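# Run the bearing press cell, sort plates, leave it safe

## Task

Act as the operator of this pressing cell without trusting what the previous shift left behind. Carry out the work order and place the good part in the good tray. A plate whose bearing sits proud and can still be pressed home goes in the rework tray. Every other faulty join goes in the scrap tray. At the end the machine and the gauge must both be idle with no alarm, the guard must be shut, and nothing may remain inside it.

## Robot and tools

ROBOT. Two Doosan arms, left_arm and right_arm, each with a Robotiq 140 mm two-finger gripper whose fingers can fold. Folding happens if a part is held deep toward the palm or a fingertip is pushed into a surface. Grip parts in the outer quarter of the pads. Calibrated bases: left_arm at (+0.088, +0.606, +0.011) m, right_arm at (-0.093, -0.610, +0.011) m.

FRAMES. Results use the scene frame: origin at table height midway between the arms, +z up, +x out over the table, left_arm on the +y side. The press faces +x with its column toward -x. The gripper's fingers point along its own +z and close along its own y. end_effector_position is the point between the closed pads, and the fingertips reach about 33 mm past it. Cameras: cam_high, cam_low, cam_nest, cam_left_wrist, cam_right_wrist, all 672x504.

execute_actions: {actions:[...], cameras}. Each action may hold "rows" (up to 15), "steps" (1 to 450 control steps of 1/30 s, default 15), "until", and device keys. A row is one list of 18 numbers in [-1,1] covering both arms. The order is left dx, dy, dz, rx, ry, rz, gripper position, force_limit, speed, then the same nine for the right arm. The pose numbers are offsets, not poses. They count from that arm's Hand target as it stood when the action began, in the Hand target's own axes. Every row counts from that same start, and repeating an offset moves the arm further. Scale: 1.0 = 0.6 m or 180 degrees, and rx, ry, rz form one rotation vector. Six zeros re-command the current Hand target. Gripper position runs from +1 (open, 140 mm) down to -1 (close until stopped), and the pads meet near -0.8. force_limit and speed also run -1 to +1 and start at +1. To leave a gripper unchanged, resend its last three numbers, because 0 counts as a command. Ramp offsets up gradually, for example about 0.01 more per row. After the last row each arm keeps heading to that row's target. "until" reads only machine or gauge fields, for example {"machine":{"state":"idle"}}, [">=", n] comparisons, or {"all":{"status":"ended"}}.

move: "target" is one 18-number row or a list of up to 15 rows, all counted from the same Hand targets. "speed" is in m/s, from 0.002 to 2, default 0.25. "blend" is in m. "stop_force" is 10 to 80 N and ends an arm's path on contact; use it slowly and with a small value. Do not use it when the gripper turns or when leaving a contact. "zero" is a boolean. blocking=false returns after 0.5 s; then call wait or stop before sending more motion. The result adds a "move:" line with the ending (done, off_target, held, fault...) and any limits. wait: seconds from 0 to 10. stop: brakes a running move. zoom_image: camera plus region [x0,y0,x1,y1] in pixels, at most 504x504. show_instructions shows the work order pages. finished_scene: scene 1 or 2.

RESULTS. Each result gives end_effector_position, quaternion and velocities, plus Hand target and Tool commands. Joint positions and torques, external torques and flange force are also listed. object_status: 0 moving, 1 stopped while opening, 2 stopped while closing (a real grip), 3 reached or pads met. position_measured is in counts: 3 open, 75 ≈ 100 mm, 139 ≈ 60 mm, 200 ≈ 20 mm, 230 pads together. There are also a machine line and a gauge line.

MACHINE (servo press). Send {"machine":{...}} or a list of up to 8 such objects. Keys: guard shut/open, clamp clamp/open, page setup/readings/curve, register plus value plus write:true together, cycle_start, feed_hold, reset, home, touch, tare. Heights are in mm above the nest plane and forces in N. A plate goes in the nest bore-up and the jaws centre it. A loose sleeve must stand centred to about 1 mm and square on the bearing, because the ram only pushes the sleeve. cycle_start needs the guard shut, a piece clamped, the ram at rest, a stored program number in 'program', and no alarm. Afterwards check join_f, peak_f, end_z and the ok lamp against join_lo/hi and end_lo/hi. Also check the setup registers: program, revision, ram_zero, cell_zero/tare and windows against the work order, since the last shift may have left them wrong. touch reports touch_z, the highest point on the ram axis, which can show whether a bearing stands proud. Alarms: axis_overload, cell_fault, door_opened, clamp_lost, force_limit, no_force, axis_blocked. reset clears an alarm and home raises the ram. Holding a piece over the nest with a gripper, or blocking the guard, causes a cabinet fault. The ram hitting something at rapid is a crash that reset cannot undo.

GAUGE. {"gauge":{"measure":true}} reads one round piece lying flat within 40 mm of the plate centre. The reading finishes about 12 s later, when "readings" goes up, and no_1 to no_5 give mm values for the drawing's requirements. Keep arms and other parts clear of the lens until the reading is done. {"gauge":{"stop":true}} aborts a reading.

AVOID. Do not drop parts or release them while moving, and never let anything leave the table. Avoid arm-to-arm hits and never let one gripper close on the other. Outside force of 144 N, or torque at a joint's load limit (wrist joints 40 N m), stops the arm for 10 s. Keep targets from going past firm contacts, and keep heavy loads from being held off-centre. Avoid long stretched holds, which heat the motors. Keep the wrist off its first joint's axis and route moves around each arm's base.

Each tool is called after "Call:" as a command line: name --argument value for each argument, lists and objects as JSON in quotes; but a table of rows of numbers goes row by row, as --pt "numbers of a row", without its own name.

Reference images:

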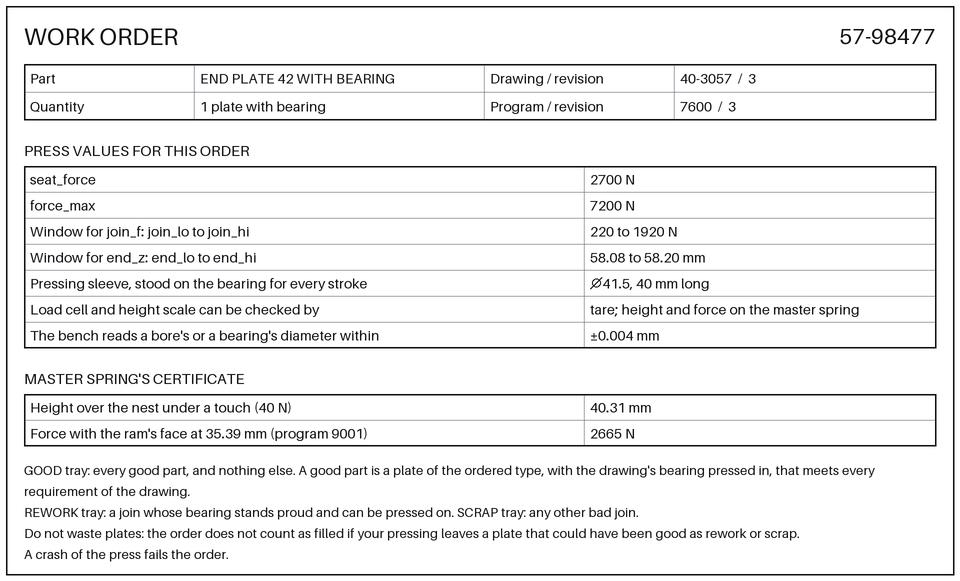

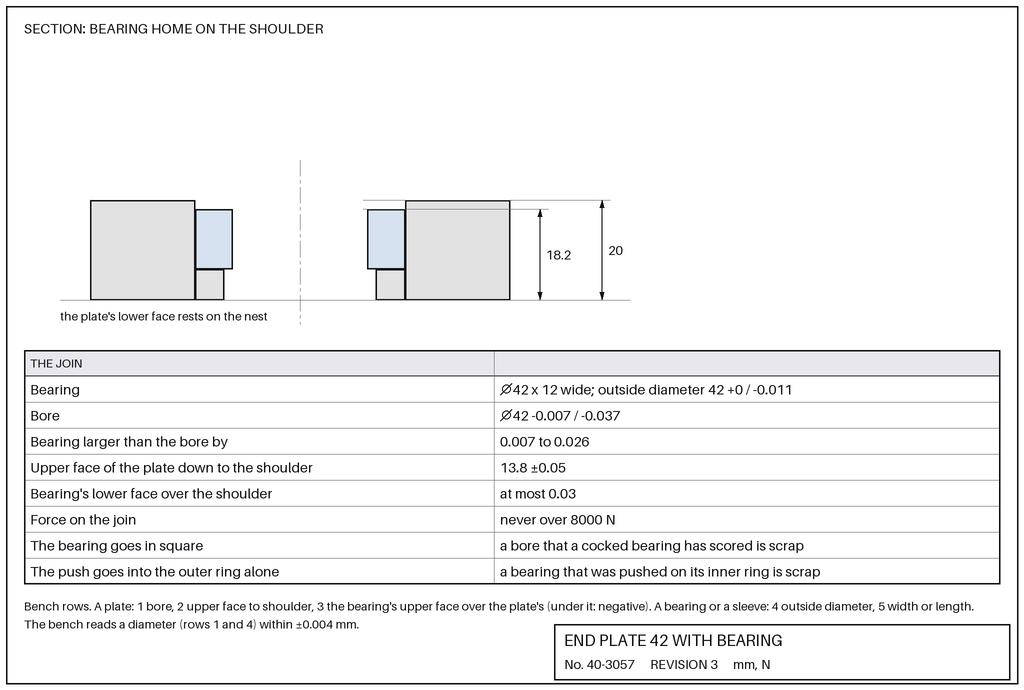

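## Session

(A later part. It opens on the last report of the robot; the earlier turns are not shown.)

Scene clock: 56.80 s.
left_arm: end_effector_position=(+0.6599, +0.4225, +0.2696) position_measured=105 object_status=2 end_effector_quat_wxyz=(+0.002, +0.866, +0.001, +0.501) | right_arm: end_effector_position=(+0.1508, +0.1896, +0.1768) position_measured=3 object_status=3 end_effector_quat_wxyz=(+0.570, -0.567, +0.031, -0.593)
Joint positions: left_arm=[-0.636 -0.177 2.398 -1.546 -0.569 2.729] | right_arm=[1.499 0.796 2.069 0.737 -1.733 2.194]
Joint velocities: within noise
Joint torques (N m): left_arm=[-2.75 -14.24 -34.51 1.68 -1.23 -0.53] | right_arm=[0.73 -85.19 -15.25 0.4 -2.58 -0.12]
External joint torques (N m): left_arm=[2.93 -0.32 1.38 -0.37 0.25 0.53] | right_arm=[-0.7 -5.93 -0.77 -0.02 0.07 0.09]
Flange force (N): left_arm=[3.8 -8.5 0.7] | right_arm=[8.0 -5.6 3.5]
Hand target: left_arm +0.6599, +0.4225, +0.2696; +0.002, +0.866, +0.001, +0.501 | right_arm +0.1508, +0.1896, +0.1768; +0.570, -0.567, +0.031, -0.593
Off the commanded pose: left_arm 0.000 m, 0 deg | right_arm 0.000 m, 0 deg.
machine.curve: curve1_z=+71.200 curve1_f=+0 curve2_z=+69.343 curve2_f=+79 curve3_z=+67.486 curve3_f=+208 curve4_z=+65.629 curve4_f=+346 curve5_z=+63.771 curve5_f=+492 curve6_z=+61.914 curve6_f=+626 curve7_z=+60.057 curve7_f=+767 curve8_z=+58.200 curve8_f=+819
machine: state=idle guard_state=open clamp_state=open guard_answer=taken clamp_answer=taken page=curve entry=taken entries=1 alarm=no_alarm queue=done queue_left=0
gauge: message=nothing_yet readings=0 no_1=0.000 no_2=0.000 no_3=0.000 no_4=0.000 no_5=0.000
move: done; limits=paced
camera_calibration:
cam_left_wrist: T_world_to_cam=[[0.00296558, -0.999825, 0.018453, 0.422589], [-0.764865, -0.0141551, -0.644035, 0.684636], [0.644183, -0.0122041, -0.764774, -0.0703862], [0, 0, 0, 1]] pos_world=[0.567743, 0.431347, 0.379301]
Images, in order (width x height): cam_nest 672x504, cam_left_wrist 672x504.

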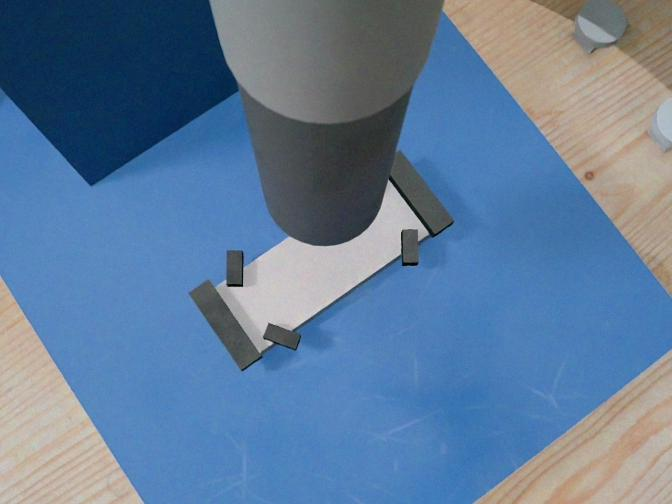

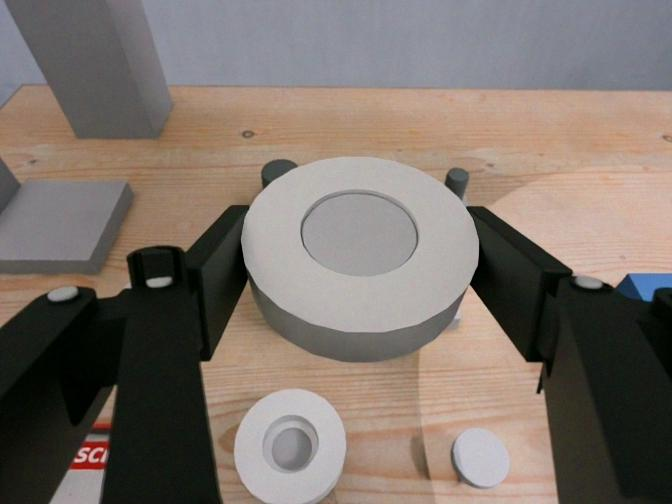

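Call:
move --target '[0.26,-0.233,0.35,0.433,0,-0.25,-1,0.2,-0.9,0,0,0,0,0,0,1,1,1]' --speed 0.2 --cameras '["cam_high","cam_left_wrist"]'

Scene clock: 69.90 s.
left_arm: end_effector_position=(+0.8234, +0.5115, +0.2879) position_measured=105 object_status=2 end_effector_quat_wxyz=(-0.235, +0.763, +0.413, +0.440) | right_arm: end_effector_position=(+0.1508, +0.1896, +0.1768) position_measured=3 object_status=3 end_effector_quat_wxyz=(+0.570, -0.567, +0.031, -0.593)
Joint positions: left_arm=[-0.539 0.316 1.815 -2.026 -1.294 2.642] | right_arm=[1.499 0.796 2.069 0.737 -1.733 2.194]
Joint velocities: within noise
Joint torques (N m): left_arm=[-43.24 -55.55 -39.4 2.49 -2.84 -0.44] | right_arm=[0.45 -84.99 -14.96 0.41 -2.54 -0.07]
External joint torques (N m): left_arm=[43.21 -10.61 5.54 -2.05 1.68 0.44] | right_arm=[-0.49 -5.88 -1.07 -0.03 0.05 0.04]
External joint torques when the fault began: left_arm=[36.56 -24.6 22.35 1.15 5.73 0.27]
Flange force (N): left_arm=[36.7 -26.1 53.0] | right_arm=[7.3 -6.0 3.6]
Flange force when the fault began (N): left_arm=[27.6 -80.6 50.9]
Hand target: left_arm +0.8234, +0.5115, +0.2879; -0.235, +0.763, +0.413, +0.440 (not the last commanded pose) | right_arm +0.1508, +0.1896, +0.1768; +0.570, -0.567, +0.031, -0.593
Tool commands: left_gripper/position=-1.0 left_gripper/force_limit=+0.2 left_gripper/speed=-0.898039 right_gripper/position=+1.0 right_gripper/force_limit=+1.0 right_gripper/speed=+1.0
Off the commanded pose: left_arm 0.110 m, 33 deg | right_arm 0.000 m, 0 deg.
FORCE FAULT: contact force on the left arm reached its limit, and that arm stopped for 10 seconds. The contact can be on any part of that arm, not only on its tool. That arm's remaining commands of this call were not run. That arm's target is now where it stood when the stop ended, not its last command. That arm accepts commands again.
machine.curve: curve1_z=+71.200 curve1_f=+0 curve2_z=+69.343 curve2_f=+79 curve3_z=+67.486 curve3_f=+208 curve4_z=+65.629 curve4_f=+346 curve5_z=+63.771 curve5_f=+492 curve6_z=+61.914 curve6_f=+626 curve7_z=+60.057 curve7_f=+767 curve8_z=+58.200 curve8_f=+819
machine: state=idle guard_state=open clamp_state=open guard_answer=taken clamp_answer=taken page=curve entry=taken entries=1 alarm=no_alarm queue=done queue_left=0
gauge: message=nothing_yet readings=0 no_1=0.000 no_2=0.000 no_3=0.000 no_4=0.000 no_5=0.000
move: fault (left_arm)
camera_calibration:
cam_left_wrist: T_world_to_cam=[[0.837481, -0.546174, 0.0178721, -0.408343], [-0.410004, -0.649632, -0.640215, 0.854503], [0.361279, 0.52884, -0.767988, -0.203455], [0, 0, 0, 1]] pos_world=[0.765833, 0.439681, 0.398112]
Images, in order (width x height): cam_high 672x504, cam_left_wrist 672x504.

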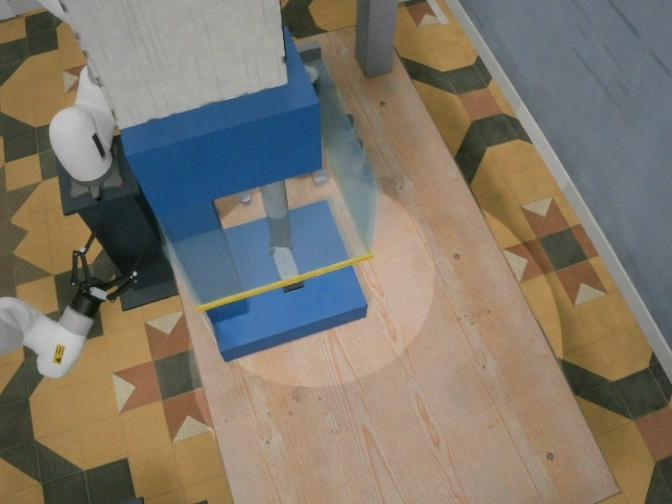

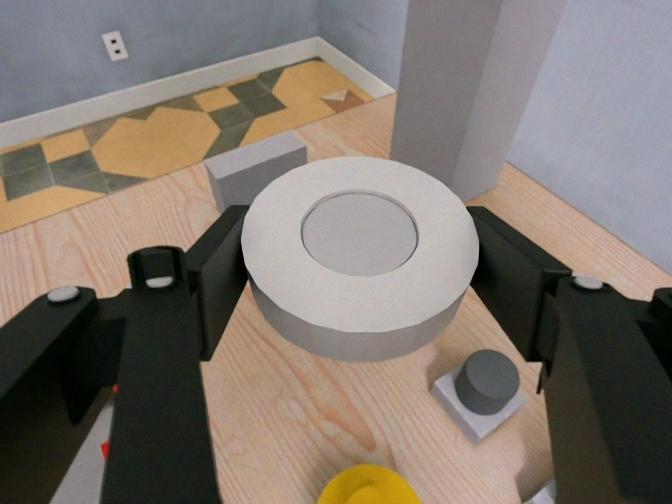

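Call:
move --target '[0.07,-0.092,0.12,0,0,0,-1,0.2,-0.9,0,0,0,0,0,0,1,1,1]' --speed 0.15 --cameras '["cam_high","cam_left_wrist","cam_right_wrist"]'

Scene clock: 71.33 s.
left_arm: end_effector_position=(+0.8231, +0.6114, +0.2877) position_measured=105 object_status=2 end_effector_quat_wxyz=(-0.235, +0.763, +0.413, +0.440) | right_arm: end_effector_position=(+0.1508, +0.1896, +0.1768) position_measured=3 object_status=3 end_effector_quat_wxyz=(+0.570, -0.567, +0.031, -0.593)
Joint positions: left_arm=[-0.403 0.254 1.902 -1.961 -1.181 2.669] | right_arm=[1.499 0.796 2.069 0.737 -1.733 2.194]
Joint velocities: within noise
Joint torques (N m): left_arm=[-3.39 -58.56 -34.82 1.38 -1.58 -0.47] | right_arm=[0.66 -85.27 -15.14 0.38 -2.53 -0.06]
External joint torques (N m): left_arm=[3.32 -1.72 1.12 -0.75 0.47 0.47] | right_arm=[-0.69 -5.68 -0.95 0 0.04 0.02]
Flange force (N): left_arm=[3.9 -5.0 3.3] | right_arm=[7.3 -5.5 3.6]
Hand target: left_arm +0.8231, +0.6115, +0.2877; -0.235, +0.763, +0.413, +0.440 | right_arm +0.1508, +0.1896, +0.1768; +0.570, -0.567, +0.031, -0.593
Off the commanded pose: left_arm 0.000 m, 0 deg | right_arm 0.000 m, 0 deg.
machine.curve: curve1_z=+71.200 curve1_f=+0 curve2_z=+69.343 curve2_f=+79 curve3_z=+67.486 curve3_f=+208 curve4_z=+65.629 curve4_f=+346 curve5_z=+63.771 curve5_f=+492 curve6_z=+61.914 curve6_f=+626 curve7_z=+60.057 curve7_f=+767 curve8_z=+58.200 curve8_f=+819
machine: state=idle guard_state=open clamp_state=open guard_answer=taken clamp_answer=taken page=curve entry=taken entries=1 alarm=no_alarm queue=done queue_left=0
gauge: message=nothing_yet readings=0 no_1=0.000 no_2=0.000 no_3=0.000 no_4=0.000 no_5=0.000
move: done
camera_calibration:
cam_left_wrist: T_world_to_cam=[[0.837481, -0.546174, 0.0178721, -0.353441], [-0.410004, -0.649632, -0.640215, 0.919109], [0.361279, 0.52884, -0.767988, -0.256295], [0, 0, 0, 1]] pos_world=[0.765433, 0.539581, 0.397912]
cam_right_wrist: T_world_to_cam=[[0.646714, -0.354468, -0.675362, 0.100745], [-0.510452, 0.456789, -0.728548, 0.122521], [0.566744, 0.815902, 0.114473, -0.121143], [0, 0, 0, 1]] pos_world=[0.0660449, 0.0785851, 0.17117]
Images, in order (width x height): cam_high 672x504, cam_left_wrist 672x504, cam_right_wrist 672x504.

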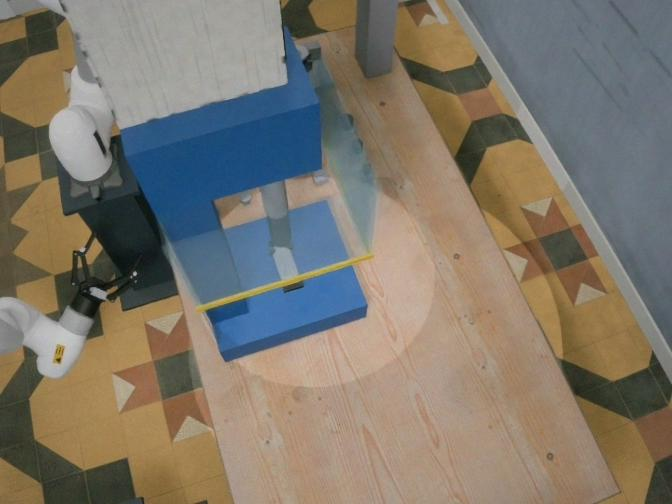

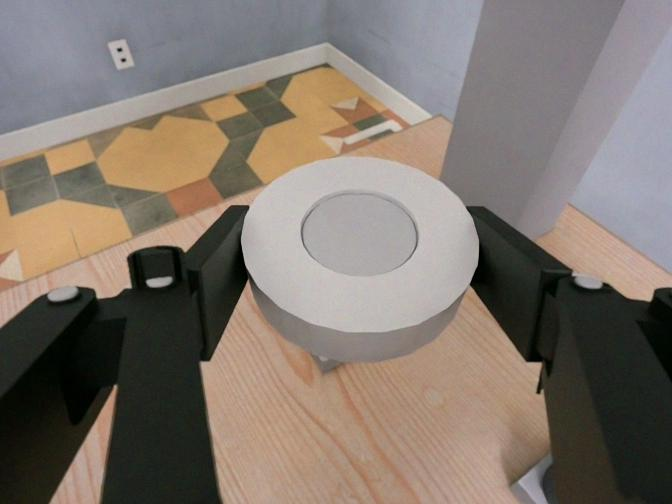

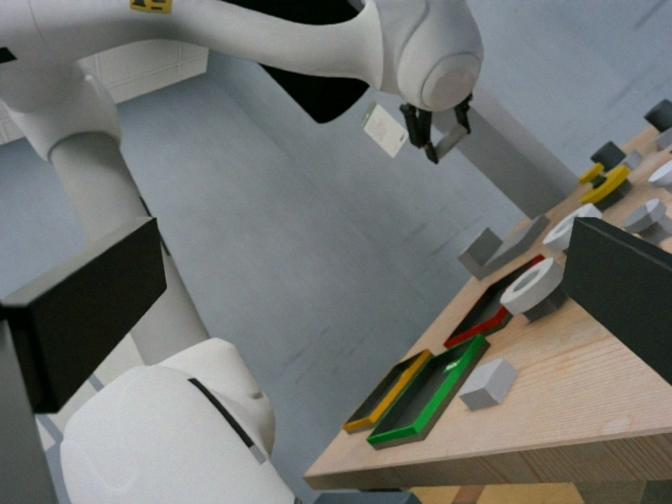

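Call:
move --target '[-0.15,-0.002,0.365,0,0,0,-1,0.2,-0.9,0,0,0,0,0,0,1,1,1]' --speed 0.15 --cameras '["cam_high","cam_left_wrist","cam_right_wrist"]'

Call:
zoom_image --camera "cam_right_wrist" --region '[400, 150, 600, 300]'

Scene clock: 73.67 s.
left_arm: end_effector_position=(+0.9018, +0.7319, +0.0998) position_measured=105 object_status=2 end_effector_quat_wxyz=(-0.235, +0.763, +0.413, +0.440) | right_arm: end_effector_position=(+0.1508, +0.1896, +0.1768) position_measured=3 object_status=3 end_effector_quat_wxyz=(+0.570, -0.567, +0.031, -0.593)
Joint positions: left_arm=[-0.186 0.525 1.931 -1.673 -0.949 2.382] | right_arm=[1.499 0.796 2.069 0.737 -1.733 2.194]
Joint velocities: within noise
Joint torques (N m): left_arm=[-1.78 -77.57 -24.98 1.35 -2.15 -0.44] | right_arm=[0.59 -85.31 -15.13 0.36 -2.56 -0.01]
External joint torques (N m): left_arm=[1.62 0.45 0.55 -0.2 0.48 0.44] | right_arm=[-0.55 -5.89 -0.97 0.01 0.06 -0.02]
Flange force (N): left_arm=[1.5 -1.0 2.1] | right_arm=[7.5 -6.0 3.6]
Hand target: left_arm +0.9018, +0.7320, +0.0998; -0.235, +0.763, +0.413, +0.440 | right_arm +0.1508, +0.1896, +0.1768; +0.570, -0.567, +0.031, -0.593
Off the commanded pose: left_arm 0.000 m, 0 deg | right_arm 0.000 m, 0 deg.
machine.curve: curve1_z=+71.200 curve1_f=+0 curve2_z=+69.343 curve2_f=+79 curve3_z=+67.486 curve3_f=+208 curve4_z=+65.629 curve4_f=+346 curve5_z=+63.771 curve5_f=+492 curve6_z=+61.914 curve6_f=+626 curve7_z=+60.057 curve7_f=+767 curve8_z=+58.200 curve8_f=+819
machine: state=idle guard_state=open clamp_state=open guard_answer=taken clamp_answer=taken page=curve entry=taken entries=1 alarm=no_alarm queue=done queue_left=0
gauge: message=nothing_yet readings=0 no_1=0.000 no_2=0.000 no_3=0.000 no_4=0.000 no_5=0.000
move: done
camera_calibration:
cam_left_wrist: T_world_to_cam=[[0.837453, -0.546212, 0.0180134, -0.350108], [-0.409967, -0.649675, -0.640195, 0.909483], [0.361385, 0.528749, -0.768001, -0.49276], [0, 0, 0, 1]] pos_world=[0.844133, 0.660181, 0.210113]
cam_right_wrist: T_world_to_cam=[[0.646714, -0.354468, -0.675362, 0.100745], [-0.510452, 0.456789, -0.728548, 0.122521], [0.566744, 0.815902, 0.114473, -0.121143], [0, 0, 0, 1]] pos_world=[0.0660449, 0.0785851, 0.17117]
Images, in order (width x height): cam_high 672x504, cam_left_wrist 672x504, cam_right_wrist 672x504.

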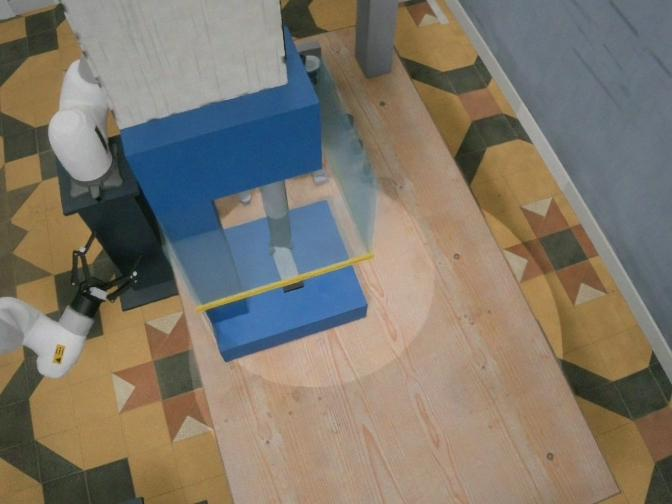

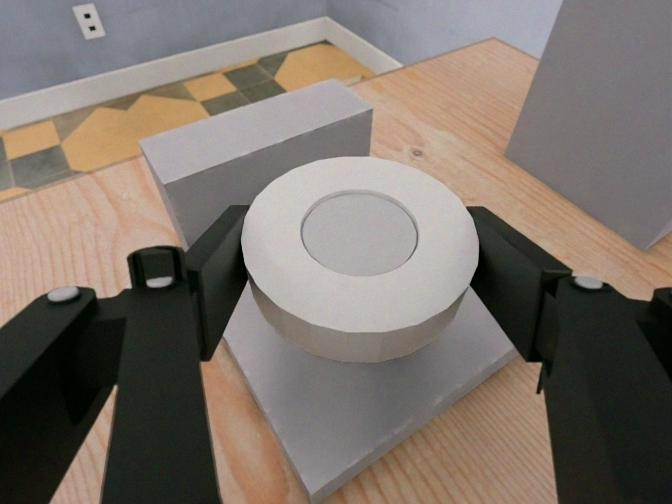

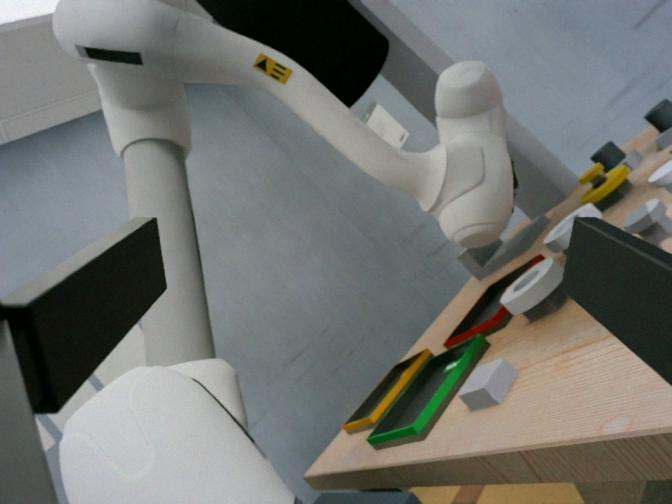

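Scaled by 2.520.

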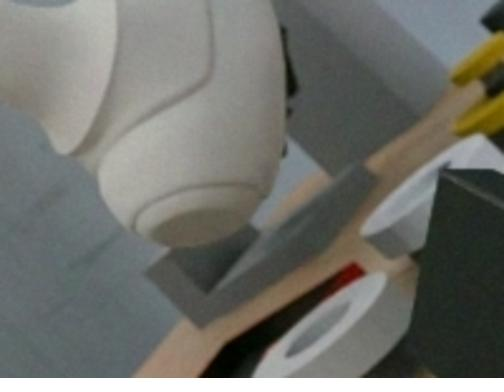

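Call:
move --target '[-0.0685,-0.005,0.048,0,0,0,-1,0.2,-0.9,0,0,0,0,0,0,1,1,1]' --speed 0.015 --stop_force 12 --cameras '["cam_left_wrist"]'

Scene clock: 77.70 s.
left_arm: end_effector_position=(+0.9019, +0.7368, +0.0518) position_measured=105 object_status=2 end_effector_quat_wxyz=(-0.235, +0.762, +0.412, +0.440) | right_arm: end_effector_position=(+0.1508, +0.1896, +0.1768) position_measured=3 object_status=3 end_effector_quat_wxyz=(+0.570, -0.567, +0.031, -0.593)
Joint positions: left_arm=[-0.179 0.591 1.945 -1.61 -0.939 2.285] | right_arm=[1.499 0.796 2.069 0.737 -1.733 2.194]
Joint velocities: within noise
Joint torques (N m): left_arm=[1.68 -61.05 -16.89 -0.33 2.61 -0.52] | right_arm=[0.7 -84.86 -15.1 0.36 -2.57 -0.11]
External joint torques (N m): left_arm=[-1.86 -19.07 -4.68 1.53 -4.44 0.52] | right_arm=[-0.73 -6.17 -1.07 0.03 0.08 0.08]
Flange force (N): left_arm=[19.6 -6.9 -21.0] | right_arm=[7.8 -6.1 3.9]
Hand target: left_arm +0.9019, +0.7368, +0.0518; -0.235, +0.762, +0.412, +0.440 (not the last commanded pose) | right_arm +0.1508, +0.1896, +0.1768; +0.570, -0.567, +0.031, -0.593
Off the commanded pose: left_arm 0.002 m, 0 deg | right_arm 0.000 m, 0 deg.
machine.curve: curve1_z=+71.200 curve1_f=+0 curve2_z=+69.343 curve2_f=+79 curve3_z=+67.486 curve3_f=+208 curve4_z=+65.629 curve4_f=+346 curve5_z=+63.771 curve5_f=+492 curve6_z=+61.914 curve6_f=+626 curve7_z=+60.057 curve7_f=+767 curve8_z=+58.200 curve8_f=+819
machine: state=idle guard_state=open clamp_state=open guard_answer=taken clamp_answer=taken page=curve entry=taken entries=1 alarm=no_alarm queue=done queue_left=0
gauge: message=nothing_yet readings=0 no_1=0.000 no_2=0.000 no_3=0.000 no_4=0.000 no_5=0.000
move: contact (left_arm)
camera_calibration:
cam_left_wrist: T_world_to_cam=[[0.837399, -0.546293, 0.0180837, -0.346615], [-0.409892, -0.649513, -0.640407, 0.881712], [0.361595, 0.528864, -0.767823, -0.532559], [0, 0, 0, 1]] pos_world=[0.844233, 0.664982, 0.162012]
Images, in order (width x height): cam_left_wrist 672x504.

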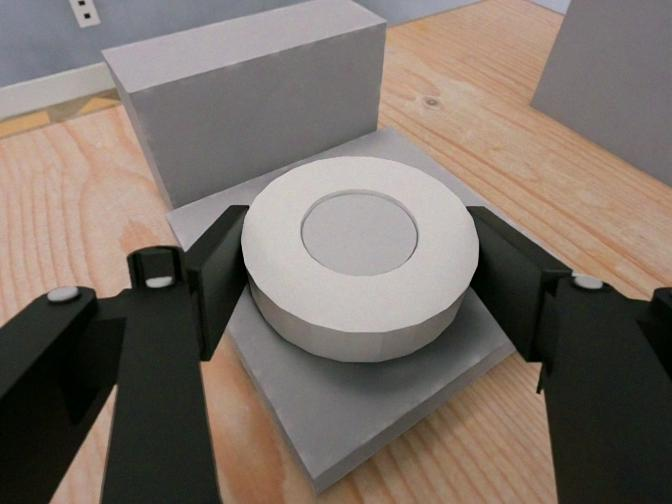

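Call:
execute_actions --actions '[{"rows":[[0,0,0,0,0,0,0.45,0.2,-0.8,0,0,0,0,0,0,1,1,1]],"steps":30}]' --cameras '["cam_left_wrist"]'

Call:
move --target '[0.02,0,-0.38,0,0,0,0.45,0.2,-0.8,0,0,0,0,0,0,1,1,1]' --speed 0.15 --cameras '["cam_left_wrist"]'

Call:
execute_actions --actions '[{"gauge":{"measure":true},"steps":400,"until":{"gauge":{"readings":[">",0]}}}]' --cameras '["cam_left_wrist"]'

Scene clock: 79.13 s.
left_arm: end_effector_position=(+0.9019, +0.7369, +0.0518) position_measured=72 object_status=3 end_effector_quat_wxyz=(-0.235, +0.762, +0.413, +0.440) | right_arm: end_effector_position=(+0.1508, +0.1896, +0.1768) position_measured=3 object_status=3 end_effector_quat_wxyz=(+0.570, -0.567, +0.031, -0.593)
Joint positions: left_arm=[-0.179 0.591 1.945 -1.61 -0.939 2.285] | right_arm=[1.499 0.796 2.069 0.737 -1.733 2.194]
Joint velocities: within noise
Joint torques (N m): left_arm=[-2.82 -76.61 -20.94 1.13 -1.74 -0.43] | right_arm=[0.74 -85.09 -15.05 0.27 -2.58 -0.03]
External joint torques (N m): left_arm=[2.89 -3 -0.5 0.06 -0.08 0.43] | right_arm=[-0.75 -5.92 -1.16 0.11 0.09 -0.01]
Flange force (N): left_arm=[6.2 -2.8 0.4] | right_arm=[7.3 -6.0 4.0]
Hand target: left_arm +0.9019, +0.7368, +0.0518; -0.235, +0.762, +0.412, +0.440 | right_arm +0.1508, +0.1896, +0.1768; +0.570, -0.567, +0.031, -0.593
Off the commanded pose: left_arm 0.000 m, 0 deg | right_arm 0.000 m, 0 deg.
machine.curve: curve1_z=+71.200 curve1_f=+0 curve2_z=+69.343 curve2_f=+79 curve3_z=+67.486 curve3_f=+208 curve4_z=+65.629 curve4_f=+346 curve5_z=+63.771 curve5_f=+492 curve6_z=+61.914 curve6_f=+626 curve7_z=+60.057 curve7_f=+767 curve8_z=+58.200 curve8_f=+819
machine: state=idle guard_state=open clamp_state=open guard_answer=taken clamp_answer=taken page=curve entry=taken entries=1 alarm=no_alarm queue=done queue_left=0
gauge: message=nothing_yet readings=0 no_1=0.000 no_2=0.000 no_3=0.000 no_4=0.000 no_5=0.000
camera_calibration:
cam_left_wrist: T_world_to_cam=[[0.83743, -0.546247, 0.0180183, -0.346661], [-0.40993, -0.649569, -0.640326, 0.881768], [0.361481, 0.528842, -0.767892, -0.532436], [0, 0, 0, 1]] pos_world=[0.844233, 0.664981, 0.162012]
Images, in order (width x height): cam_left_wrist 672x504.

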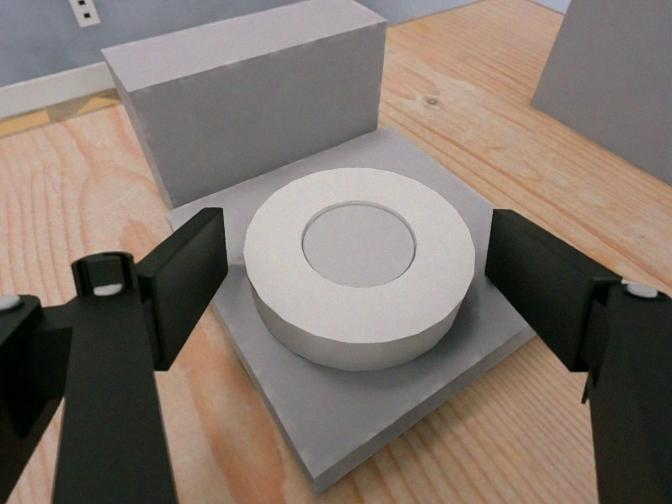

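Scene clock: 81.10 s.
left_arm: end_effector_position=(+0.7965, +0.5776, +0.1768) position_measured=72 object_status=3 end_effector_quat_wxyz=(-0.235, +0.762, +0.412, +0.440) | right_arm: end_effector_position=(+0.1508, +0.1896, +0.1768) position_measured=3 object_status=3 end_effector_quat_wxyz=(+0.570, -0.567, +0.031, -0.593)
Joint positions: left_arm=[-0.472 0.362 2.003 -1.912 -1.155 2.434] | right_arm=[1.499 0.796 2.069 0.737 -1.733 2.194]
Joint velocities: within noise
Joint torques (N m): left_arm=[-2.1 -60.89 -26.37 0.73 -1.54 -0.55] | right_arm=[1.1 -85.39 -15.38 0.38 -2.56 -0.08]
External joint torques (N m): left_arm=[1.98 -3.54 -0.72 -0.05 -0.03 0.55] | right_arm=[-1.07 -5.65 -0.6 -0.01 0.06 0.05]
Flange force (N): left_arm=[6.7 -2.8 -0.4] | right_arm=[8.0 -4.9 3.7]
Hand target: left_arm +0.7965, +0.5775, +0.1769; -0.235, +0.762, +0.412, +0.440 | right_arm +0.1508, +0.1896, +0.1768; +0.570, -0.567, +0.031, -0.593
Off the commanded pose: left_arm 0.000 m, 0 deg | right_arm 0.000 m, 0 deg.
machine.curve: curve1_z=+71.200 curve1_f=+0 curve2_z=+69.343 curve2_f=+79 curve3_z=+67.486 curve3_f=+208 curve4_z=+65.629 curve4_f=+346 curve5_z=+63.771 curve5_f=+492 curve6_z=+61.914 curve6_f=+626 curve7_z=+60.057 curve7_f=+767 curve8_z=+58.200 curve8_f=+819
machine: state=idle guard_state=open clamp_state=open guard_answer=taken clamp_answer=taken page=curve entry=taken entries=1 alarm=no_alarm queue=done queue_left=0
gauge: message=nothing_yet readings=0 no_1=0.000 no_2=0.000 no_3=0.000 no_4=0.000 no_5=0.000
move: done
camera_calibration:
cam_left_wrist: T_world_to_cam=[[0.837399, -0.546293, 0.0180837, -0.347667], [-0.409892, -0.649513, -0.640407, 0.815199], [0.361595, 0.528864, -0.767823, -0.31431], [0, 0, 0, 1]] pos_world=[0.738933, 0.505782, 0.287012]
Images, in order (width x height): cam_left_wrist 672x504.

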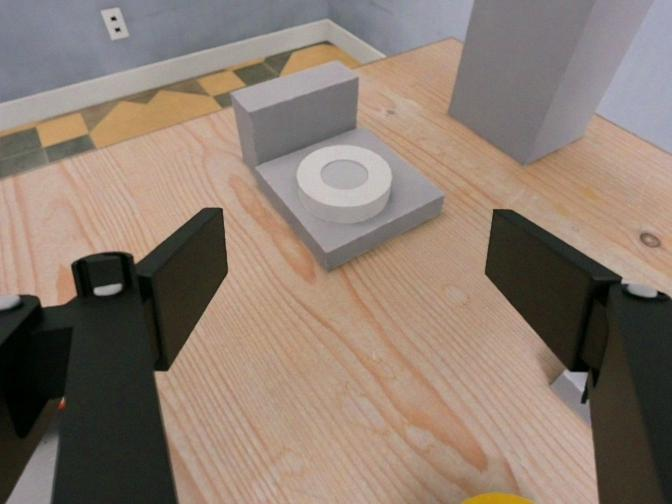

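Scene clock: 93.30 s.
left_arm: end_effector_position=(+0.7965, +0.5775, +0.1769) position_measured=72 object_status=3 end_effector_quat_wxyz=(-0.235, +0.762, +0.412, +0.440) | right_arm: end_effector_position=(+0.1508, +0.1896, +0.1768) position_measured=3 object_status=3 end_effector_quat_wxyz=(+0.570, -0.567, +0.031, -0.593)
Joint positions: left_arm=[-0.472 0.362 2.003 -1.913 -1.155 2.434] | right_arm=[1.499 0.796 2.069 0.737 -1.733 2.194]
Joint velocities: within noise
Joint torques (N m): left_arm=[-3.18 -61.33 -26.6 0.69 -1.51 -0.46] | right_arm=[0.91 -84.96 -15.21 0.33 -2.58 -0.06]
External joint torques (N m): left_arm=[3.14 -3.07 -0.47 -0.01 -0.06 0.46] | right_arm=[-0.87 -6.34 -0.86 0.05 0.07 0.03]
Flange force (N): left_arm=[6.9 -2.9 1.7] | right_arm=[8.5 -6.0 3.9]
Hand target: left_arm +0.7965, +0.5775, +0.1769; -0.235, +0.762, +0.412, +0.440 | right_arm +0.1508, +0.1896, +0.1768; +0.570, -0.567, +0.031, -0.593
Tool commands: left_gripper/position=+0.45 left_gripper/force_limit=+0.2 left_gripper/speed=-0.8 right_gripper/position=+1.0 right_gripper/force_limit=+1.0 right_gripper/speed=+1.0
Off the commanded pose: left_arm 0.000 m, 0 deg | right_arm 0.000 m, 0 deg.
machine.curve: curve1_z=+71.200 curve1_f=+0 curve2_z=+69.343 curve2_f=+79 curve3_z=+67.486 curve3_f=+208 curve4_z=+65.629 curve4_f=+346 curve5_z=+63.771 curve5_f=+492 curve6_z=+61.914 curve6_f=+626 curve7_z=+60.057 curve7_f=+767 curve8_z=+58.200 curve8_f=+819
machine: state=idle guard_state=open clamp_state=open guard_answer=taken clamp_answer=taken page=curve entry=taken entries=1 alarm=no_alarm queue=done queue_left=0
gauge: message=measure_taken readings=1 no_1=0.000 no_2=0.000 no_3=-1.807 no_4=0.000 no_5=0.000
camera_calibration:
cam_left_wrist: T_world_to_cam=[[0.837399, -0.546293, 0.0180837, -0.34764], [-0.409892, -0.649513, -0.640407, 0.815157], [0.361595, 0.528864, -0.767823, -0.314144], [0, 0, 0, 1]] pos_world=[0.738833, 0.505682, 0.287112]
Images, in order (width x height): cam_left_wrist 672x504.

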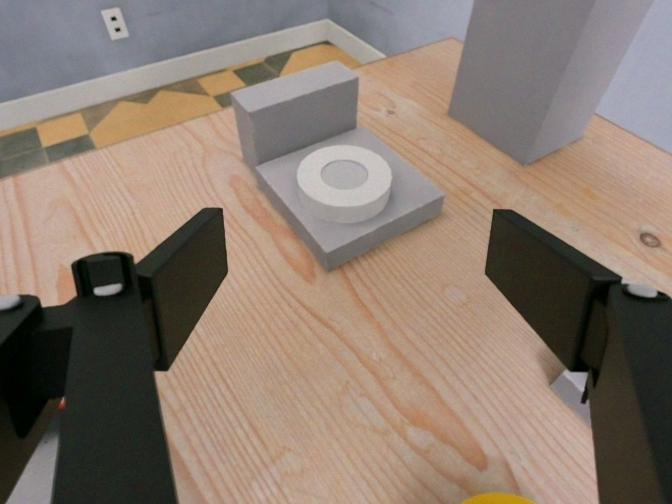

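Call:
move --target '[-0.0773,-0.066,-0.144,-0.4166,0,0.2405,0.8,0.2,-0.5,0,0,0,0,0,0,1,1,1]' --speed 0.25 --cameras '["cam_left_wrist"]'

Scene clock: 97.87 s.
left_arm: end_effector_position=(+0.7096, +0.5174, +0.1801) position_measured=28 object_status=3 end_effector_quat_wxyz=(+0.131, +0.836, -0.222, +0.484) | right_arm: end_effector_position=(+0.1508, +0.1896, +0.1768) position_measured=3 object_status=3 end_effector_quat_wxyz=(+0.570, -0.567, +0.031, -0.593)
Joint positions: left_arm=[0.095 0.043 2.427 1.072 -0.574 0.886] | right_arm=[1.499 0.796 2.069 0.737 -1.733 2.194]
Joint velocities: within noise
Joint torques (N m): left_arm=[-3.14 -33.89 -30.73 0.62 -1.81 -0.27] | right_arm=[0.94 -85.43 -15.18 0.34 -2.62 -0.14]
External joint torques (N m): left_arm=[3.18 -2.61 -0.79 -0.14 -0.08 0.27] | right_arm=[-0.94 -5.35 -0.83 0.04 0.13 0.1]
Flange force (N): left_arm=[0.0 0.0 0.0] | right_arm=[7.2 -4.9 3.7]
Hand target: left_arm +0.7096, +0.5174, +0.1801; +0.131, +0.836, -0.222, +0.484 | right_arm +0.1508, +0.1896, +0.1768; +0.570, -0.567, +0.031, -0.593
Off the commanded pose: left_arm 0.000 m, 0 deg | right_arm 0.000 m, 0 deg.
machine.curve: curve1_z=+71.200 curve1_f=+0 curve2_z=+69.343 curve2_f=+79 curve3_z=+67.486 curve3_f=+208 curve4_z=+65.629 curve4_f=+346 curve5_z=+63.771 curve5_f=+492 curve6_z=+61.914 curve6_f=+626 curve7_z=+60.057 curve7_f=+767 curve8_z=+58.200 curve8_f=+819
machine: state=idle guard_state=open clamp_state=open guard_answer=taken clamp_answer=taken page=curve entry=taken entries=1 alarm=no_alarm queue=done queue_left=0
gauge: message=measure_taken readings=1 no_1=0.000 no_2=0.000 no_3=-1.807 no_4=0.000 no_5=0.000
move: done
camera_calibration:
cam_left_wrist: T_world_to_cam=[[-0.495546, -0.868408, 0.0173961, 0.804844], [-0.668218, 0.368362, -0.64637, 0.40029], [0.554905, -0.33193, -0.762826, 0.0588055], [0, 0, 0, 1]] pos_world=[0.633686, 0.571, 0.289593]
Images, in order (width x height): cam_left_wrist 672x504.

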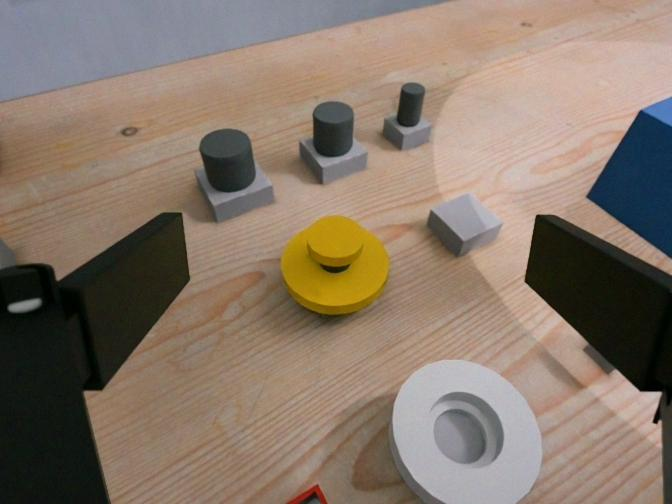

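Call:
move --target '[-0.1208,-0.0115,0.2673,0,0,0,0.8,0.2,-0.5,0,0,0,0,0,0,1,1,1]' --speed 0.15 --cameras '["cam_left_wrist"]'

Call:
execute_actions --actions '[{"rows":[[0,0,0,0,0,0,-1,0.2,-0.9,0,0,0,0,0,0,1,1,1]],"steps":75}]' --cameras '["cam_left_wrist"]'

Scene clock: 99.77 s.
left_arm: end_effector_position=(+0.8022, +0.4714, +0.0376) position_measured=28 object_status=3 end_effector_quat_wxyz=(+0.131, +0.836, -0.222, +0.484) | right_arm: end_effector_position=(+0.1508, +0.1896, +0.1768) position_measured=3 object_status=3 end_effector_quat_wxyz=(+0.570, -0.567, +0.031, -0.593)
Joint positions: left_arm=[-0.015 0.439 2.337 0.626 -0.737 1.323] | right_arm=[1.499 0.796 2.069 0.737 -1.733 2.194]
Joint velocities: within noise
Joint torques (N m): left_arm=[-2.6 -60.98 -18.93 0.76 -2.18 -0.44] | right_arm=[0.56 -85.72 -15.15 0.36 -2.58 -0.05]
External joint torques (N m): left_arm=[2.62 -3.06 -0.74 0.1 -0.16 0.44] | right_arm=[-0.59 -5.19 -1.03 0.03 0.09 0.02]
Flange force (N): left_arm=[2.9 -4.2 -6.1] | right_arm=[6.4 -5.3 3.5]
Hand target: left_arm +0.8023, +0.4714, +0.0375; +0.131, +0.836, -0.222, +0.484 | right_arm +0.1508, +0.1896, +0.1768; +0.570, -0.567, +0.031, -0.593
Off the commanded pose: left_arm 0.000 m, 0 deg | right_arm 0.000 m, 0 deg.
machine.curve: curve1_z=+71.200 curve1_f=+0 curve2_z=+69.343 curve2_f=+79 curve3_z=+67.486 curve3_f=+208 curve4_z=+65.629 curve4_f=+346 curve5_z=+63.771 curve5_f=+492 curve6_z=+61.914 curve6_f=+626 curve7_z=+60.057 curve7_f=+767 curve8_z=+58.200 curve8_f=+819
machine: state=idle guard_state=open clamp_state=open guard_answer=taken clamp_answer=taken page=curve entry=taken entries=1 alarm=no_alarm queue=done queue_left=0
gauge: message=measure_taken readings=1 no_1=0.000 no_2=0.000 no_3=-1.807 no_4=0.000 no_5=0.000
move: done
camera_calibration:
cam_left_wrist: T_world_to_cam=[[-0.495546, -0.868408, 0.0173961, 0.81335], [-0.668218, 0.368362, -0.64637, 0.386967], [0.554905, -0.33193, -0.762826, -0.116517], [0, 0, 0, 1]] pos_world=[0.726286, 0.5251, 0.147093]
Images, in order (width x height): cam_left_wrist 672x504.

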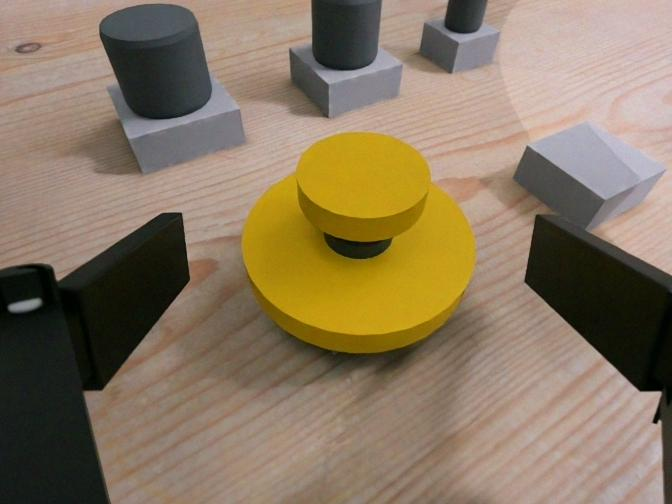

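Scene clock: 102.47 s.
left_arm: end_effector_position=(+0.8023, +0.4714, +0.0375) position_measured=104 object_status=2 end_effector_quat_wxyz=(+0.131, +0.836, -0.222, +0.484) | right_arm: end_effector_position=(+0.1508, +0.1896, +0.1768) position_measured=3 object_status=3 end_effector_quat_wxyz=(+0.570, -0.567, +0.031, -0.593)
Joint positions: left_arm=[-0.015 0.439 2.337 0.626 -0.738 1.323] | right_arm=[1.499 0.796 2.069 0.737 -1.733 2.194]
Joint velocities: within noise
Joint torques (N m): left_arm=[-6.94 -54.74 -19.15 1.69 -1.14 -0.58] | right_arm=[0.35 -85.42 -15.04 0.35 -2.62 -0.12]
External joint torques (N m): left_arm=[6.72 -9.38 -0.61 -0.8 -1.24 0.58] | right_arm=[-0.36 -5.77 -1.19 0.03 0.12 0.09]
Flange force (N): left_arm=[6.8 -6.5 -18.7] | right_arm=[6.8 -6.1 3.6]
Hand target: left_arm +0.8023, +0.4714, +0.0375; +0.131, +0.836, -0.222, +0.484 | right_arm +0.1508, +0.1896, +0.1768; +0.570, -0.567, +0.031, -0.593
Off the commanded pose: left_arm 0.000 m, 0 deg | right_arm 0.000 m, 0 deg.
machine.curve: curve1_z=+71.200 curve1_f=+0 curve2_z=+69.343 curve2_f=+79 curve3_z=+67.486 curve3_f=+208 curve4_z=+65.629 curve4_f=+346 curve5_z=+63.771 curve5_f=+492 curve6_z=+61.914 curve6_f=+626 curve7_z=+60.057 curve7_f=+767 curve8_z=+58.200 curve8_f=+819
machine: state=idle guard_state=open clamp_state=open guard_answer=taken clamp_answer=taken page=curve entry=taken entries=1 alarm=no_alarm queue=done queue_left=0
gauge: message=measure_taken readings=1 no_1=0.000 no_2=0.000 no_3=-1.807 no_4=0.000 no_5=0.000
camera_calibration:
cam_left_wrist: T_world_to_cam=[[-0.495546, -0.868407, 0.0173953, 0.813315], [-0.668217, 0.368363, -0.64637, 0.387005], [0.554905, -0.33193, -0.762826, -0.116682], [0, 0, 0, 1]] pos_world=[0.726386, 0.525, 0.146993]
Images, in order (width x height): cam_left_wrist 672x504.

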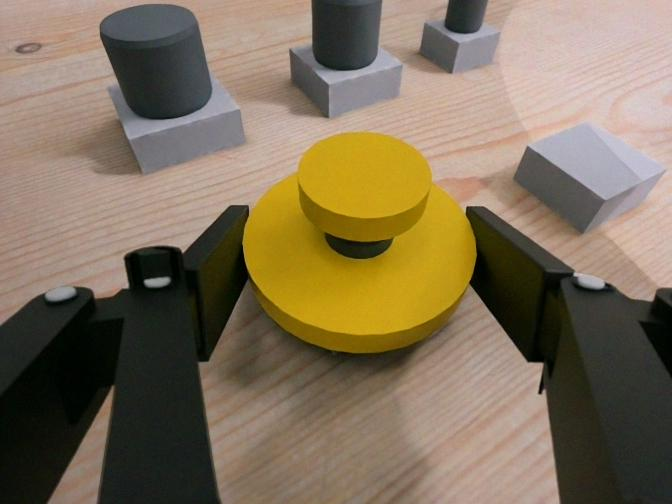

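Call:
move --pt "0.1732 0 -0.1 0 0 0 -1 0.2 -0.9 0 0 0 0 0 0 1 1 1" --pt "0.2343 0.4738 -0.269 -0.2887 0 0.1667 -1 0.2 -0.9 0 0 0 0 0 0 1 1 1" --pt "0.2945 0.8317 -0.065 -0.2887 0 0.1667 -1 0.2 -0.9 0 0 0 0 0 0 1 1 1" --speed 0.2 --blend 0.02 --cameras '["cam_left_wrist","cam_nest"]'

Scene clock: 117.40 s.
left_arm: end_effector_position=(+0.5996, +0.0258, +0.2137) position_measured=104 object_status=2 end_effector_quat_wxyz=(+0.355, +0.612, -0.611, +0.356) | right_arm: end_effector_position=(+0.1508, +0.1896, +0.1768) position_measured=3 object_status=3 end_effector_quat_wxyz=(+0.570, -0.567, +0.031, -0.593)
Joint positions: left_arm=[-0.539 0.289 2.027 1.628 -0.816 0.567] | right_arm=[1.499 0.796 2.069 0.737 -1.733 2.194]
Joint velocities: within noise
Joint torques (N m): left_arm=[-19.35 -57.3 -39.71 1.76 -2.18 -0.37] | right_arm=[0.87 -85.04 -15.22 0.29 -2.52 -0.02]
External joint torques (N m): left_arm=[19.09 -8.16 4.11 -3.43 0.86 0.37] | right_arm=[-0.88 -6.13 -0.99 0.09 0.01 -0.01]
External joint torques when the fault began: left_arm=[49.99 -30.99 14.59 -10.9 0.33 0.43]
Flange force (N): left_arm=[-16.7 2.8 -29.1] | right_arm=[8.0 -5.9 3.9]
Flange force when the fault began (N): left_arm=[-42.5 25.0 -88.7]
Hand target: left_arm +0.5996, +0.0258, +0.2137; +0.355, +0.612, -0.611, +0.356 (not the last commanded pose) | right_arm +0.1508, +0.1896, +0.1768; +0.570, -0.567, +0.031, -0.593
Tool commands: left_gripper/position=-1.0 left_gripper/force_limit=+0.2 left_gripper/speed=-0.898039 right_gripper/position=+1.0 right_gripper/force_limit=+1.0 right_gripper/speed=+1.0
Off the commanded pose: left_arm 0.013 m, 0 deg | right_arm 0.000 m, 0 deg.
FORCE FAULT: contact force on the left arm reached its limit, and that arm stopped for 10 seconds. The contact can be on any part of that arm, not only on its tool. That arm's remaining commands of this call were not run. That arm's target is now where it stood when the stop ended, not its last command. That arm accepts commands again.
machine.curve: curve1_z=+71.200 curve1_f=+0 curve2_z=+69.343 curve2_f=+79 curve3_z=+67.486 curve3_f=+208 curve4_z=+65.629 curve4_f=+346 curve5_z=+63.771 curve5_f=+492 curve6_z=+61.914 curve6_f=+626 curve7_z=+60.057 curve7_f=+767 curve8_z=+58.200 curve8_f=+819
machine: state=idle guard_state=open clamp_state=open guard_answer=taken clamp_answer=taken page=curve entry=taken entries=1 alarm=no_alarm queue=done queue_left=0
gauge: message=measure_taken readings=1 no_1=0.000 no_2=0.000 no_3=-1.807 no_4=0.000 no_5=0.000
move: fault (left_arm)
camera_calibration:
cam_left_wrist: T_world_to_cam=[[-0.999905, -0.00534272, 0.012671, 0.60413], [-0.0122752, 0.762119, -0.647321, 0.126391], [-0.00619837, -0.647415, -0.762112, 0.326754], [0, 0, 0, 1]] pos_world=[0.607649, 0.118448, 0.323184]
Images, in order (width x height): cam_nest 672x504, cam_left_wrist 672x504.

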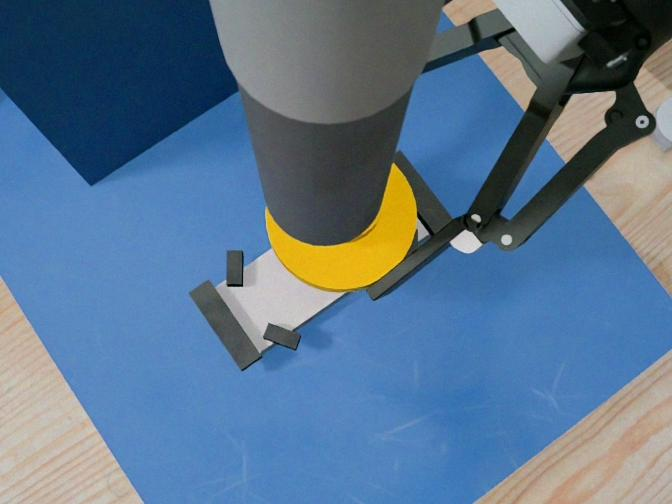

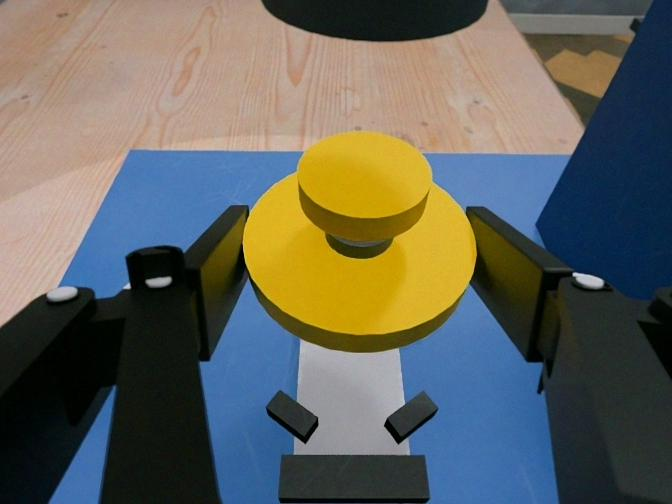

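Call:
move --pt "-0.0833 0 -0.1443 0 0 0 -1 0.2 -0.9 0 0 0 0 0 0 1 1 1" --pt "-0.141 0 -0.111 0 0 0 -1 0.2 -0.9 0 0 0 0 0 0 1 1 1" --pt "-0.0462 0 0.0532 0 0 0 -1 0.2 -0.9 0 0 0 0 0 0 1 1 1" --speed 0.15 --cameras '["cam_left_wrist","cam_nest","cam_low"]'

Scene clock: 129.80 s.
left_arm: end_effector_position=(+0.5996, +0.0189, +0.1740) position_measured=104 object_status=2 end_effector_quat_wxyz=(+0.355, +0.613, -0.610, +0.356) | right_arm: end_effector_position=(+0.1508, +0.1896, +0.1768) position_measured=3 object_status=3 end_effector_quat_wxyz=(+0.570, -0.567, +0.031, -0.593)
Joint positions: left_arm=[-0.549 0.344 2.047 1.548 -0.807 0.668] | right_arm=[1.499 0.796 2.069 0.737 -1.733 2.194]
Joint velocities: within noise
Joint torques (N m): left_arm=[-38.13 -45.63 -52.6 6.33 -2.58 -0.46] | right_arm=[0.81 -85.04 -15.35 0.4 -2.6 -0.05]
External joint torques (N m): left_arm=[38.22 -22.53 19.2 -7.66 1.08 0.46] | right_arm=[-0.83 -6.01 -0.83 -0.01 0.1 0.02]
External joint torques when the fault began: left_arm=[65.49 -35.08 30.86 -12.51 1.06 0.42]
Flange force (N): left_arm=[-36.3 30.5 -71.7] | right_arm=[8.1 -5.7 3.9]
Flange force when the fault began (N): left_arm=[-61.9 43.6 -119.5]
Hand target: left_arm +0.5996, +0.0189, +0.1740; +0.355, +0.613, -0.610, +0.356 (not the last commanded pose) | right_arm +0.1508, +0.1896, +0.1768; +0.570, -0.567, +0.031, -0.593
Tool commands: left_gripper/position=-1.0 left_gripper/force_limit=+0.2 left_gripper/speed=-0.898039 right_gripper/position=+1.0 right_gripper/force_limit=+1.0 right_gripper/speed=+1.0
Off the commanded pose: left_arm 0.007 m, 0 deg | right_arm 0.000 m, 0 deg.
FORCE FAULT: contact force on the left arm reached its limit, and that arm stopped for 10 seconds. The contact can be on any part of that arm, not only on its tool. That arm's remaining commands of this call were not run. That arm's target is now where it stood when the stop ended, not its last command. That arm accepts commands again.
machine.curve: curve1_z=+71.200 curve1_f=+0 curve2_z=+69.343 curve2_f=+79 curve3_z=+67.486 curve3_f=+208 curve4_z=+65.629 curve4_f=+346 curve5_z=+63.771 curve5_f=+492 curve6_z=+61.914 curve6_f=+626 curve7_z=+60.057 curve7_f=+767 curve8_z=+58.200 curve8_f=+819
machine: state=idle guard_state=open clamp_state=open guard_answer=taken clamp_answer=taken page=curve entry=taken entries=1 alarm=no_alarm queue=done queue_left=0
gauge: message=measure_taken readings=1 no_1=0.000 no_2=0.000 no_3=-1.807 no_4=0.000 no_5=0.000
move: fault (left_arm)
camera_calibration:
cam_left_wrist: T_world_to_cam=[[-0.999872, -0.00749994, 0.0141389, 0.604296], [-0.014875, 0.761502, -0.647992, 0.107574], [-0.00590686, -0.648119, -0.761516, 0.291813], [0, 0, 0, 1]] pos_world=[0.607542, 0.111744, 0.283384]
Images, in order (width x height): cam_low 672x504, cam_nest 672x504, cam_left_wrist 672x504.

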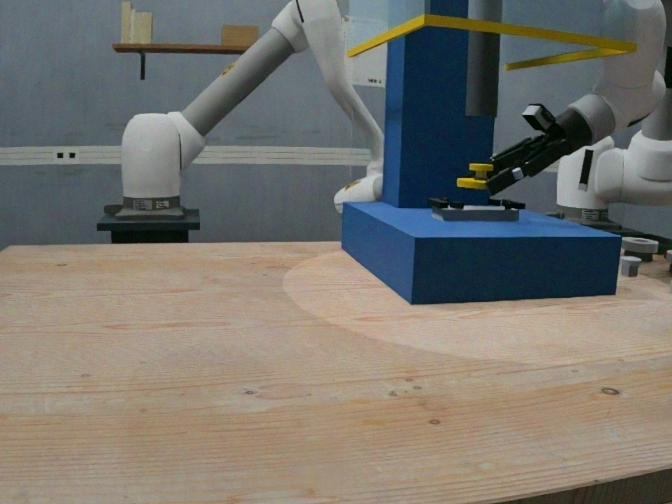

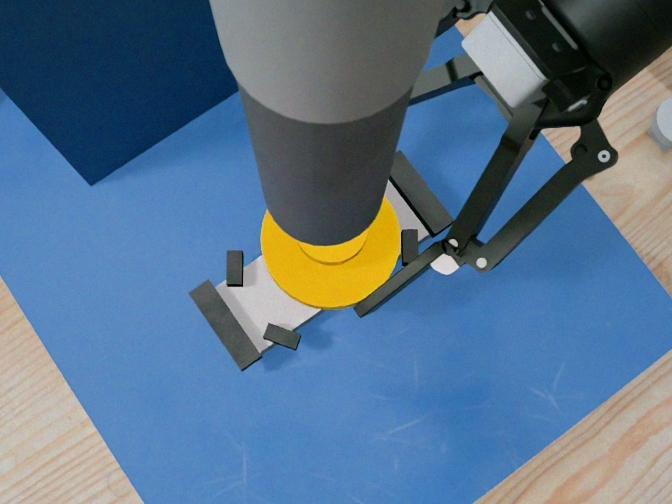

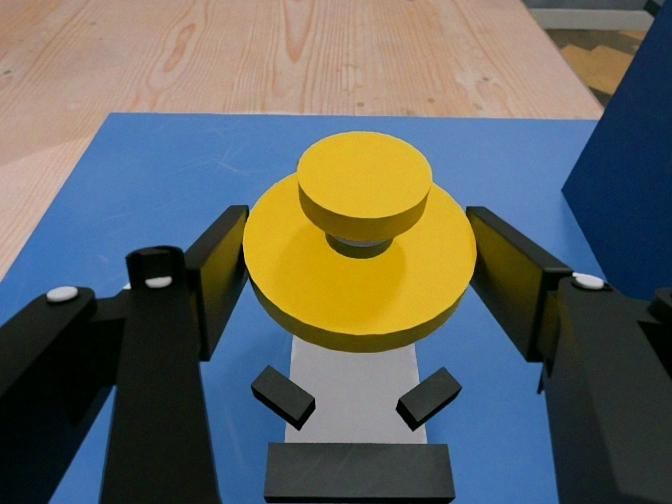

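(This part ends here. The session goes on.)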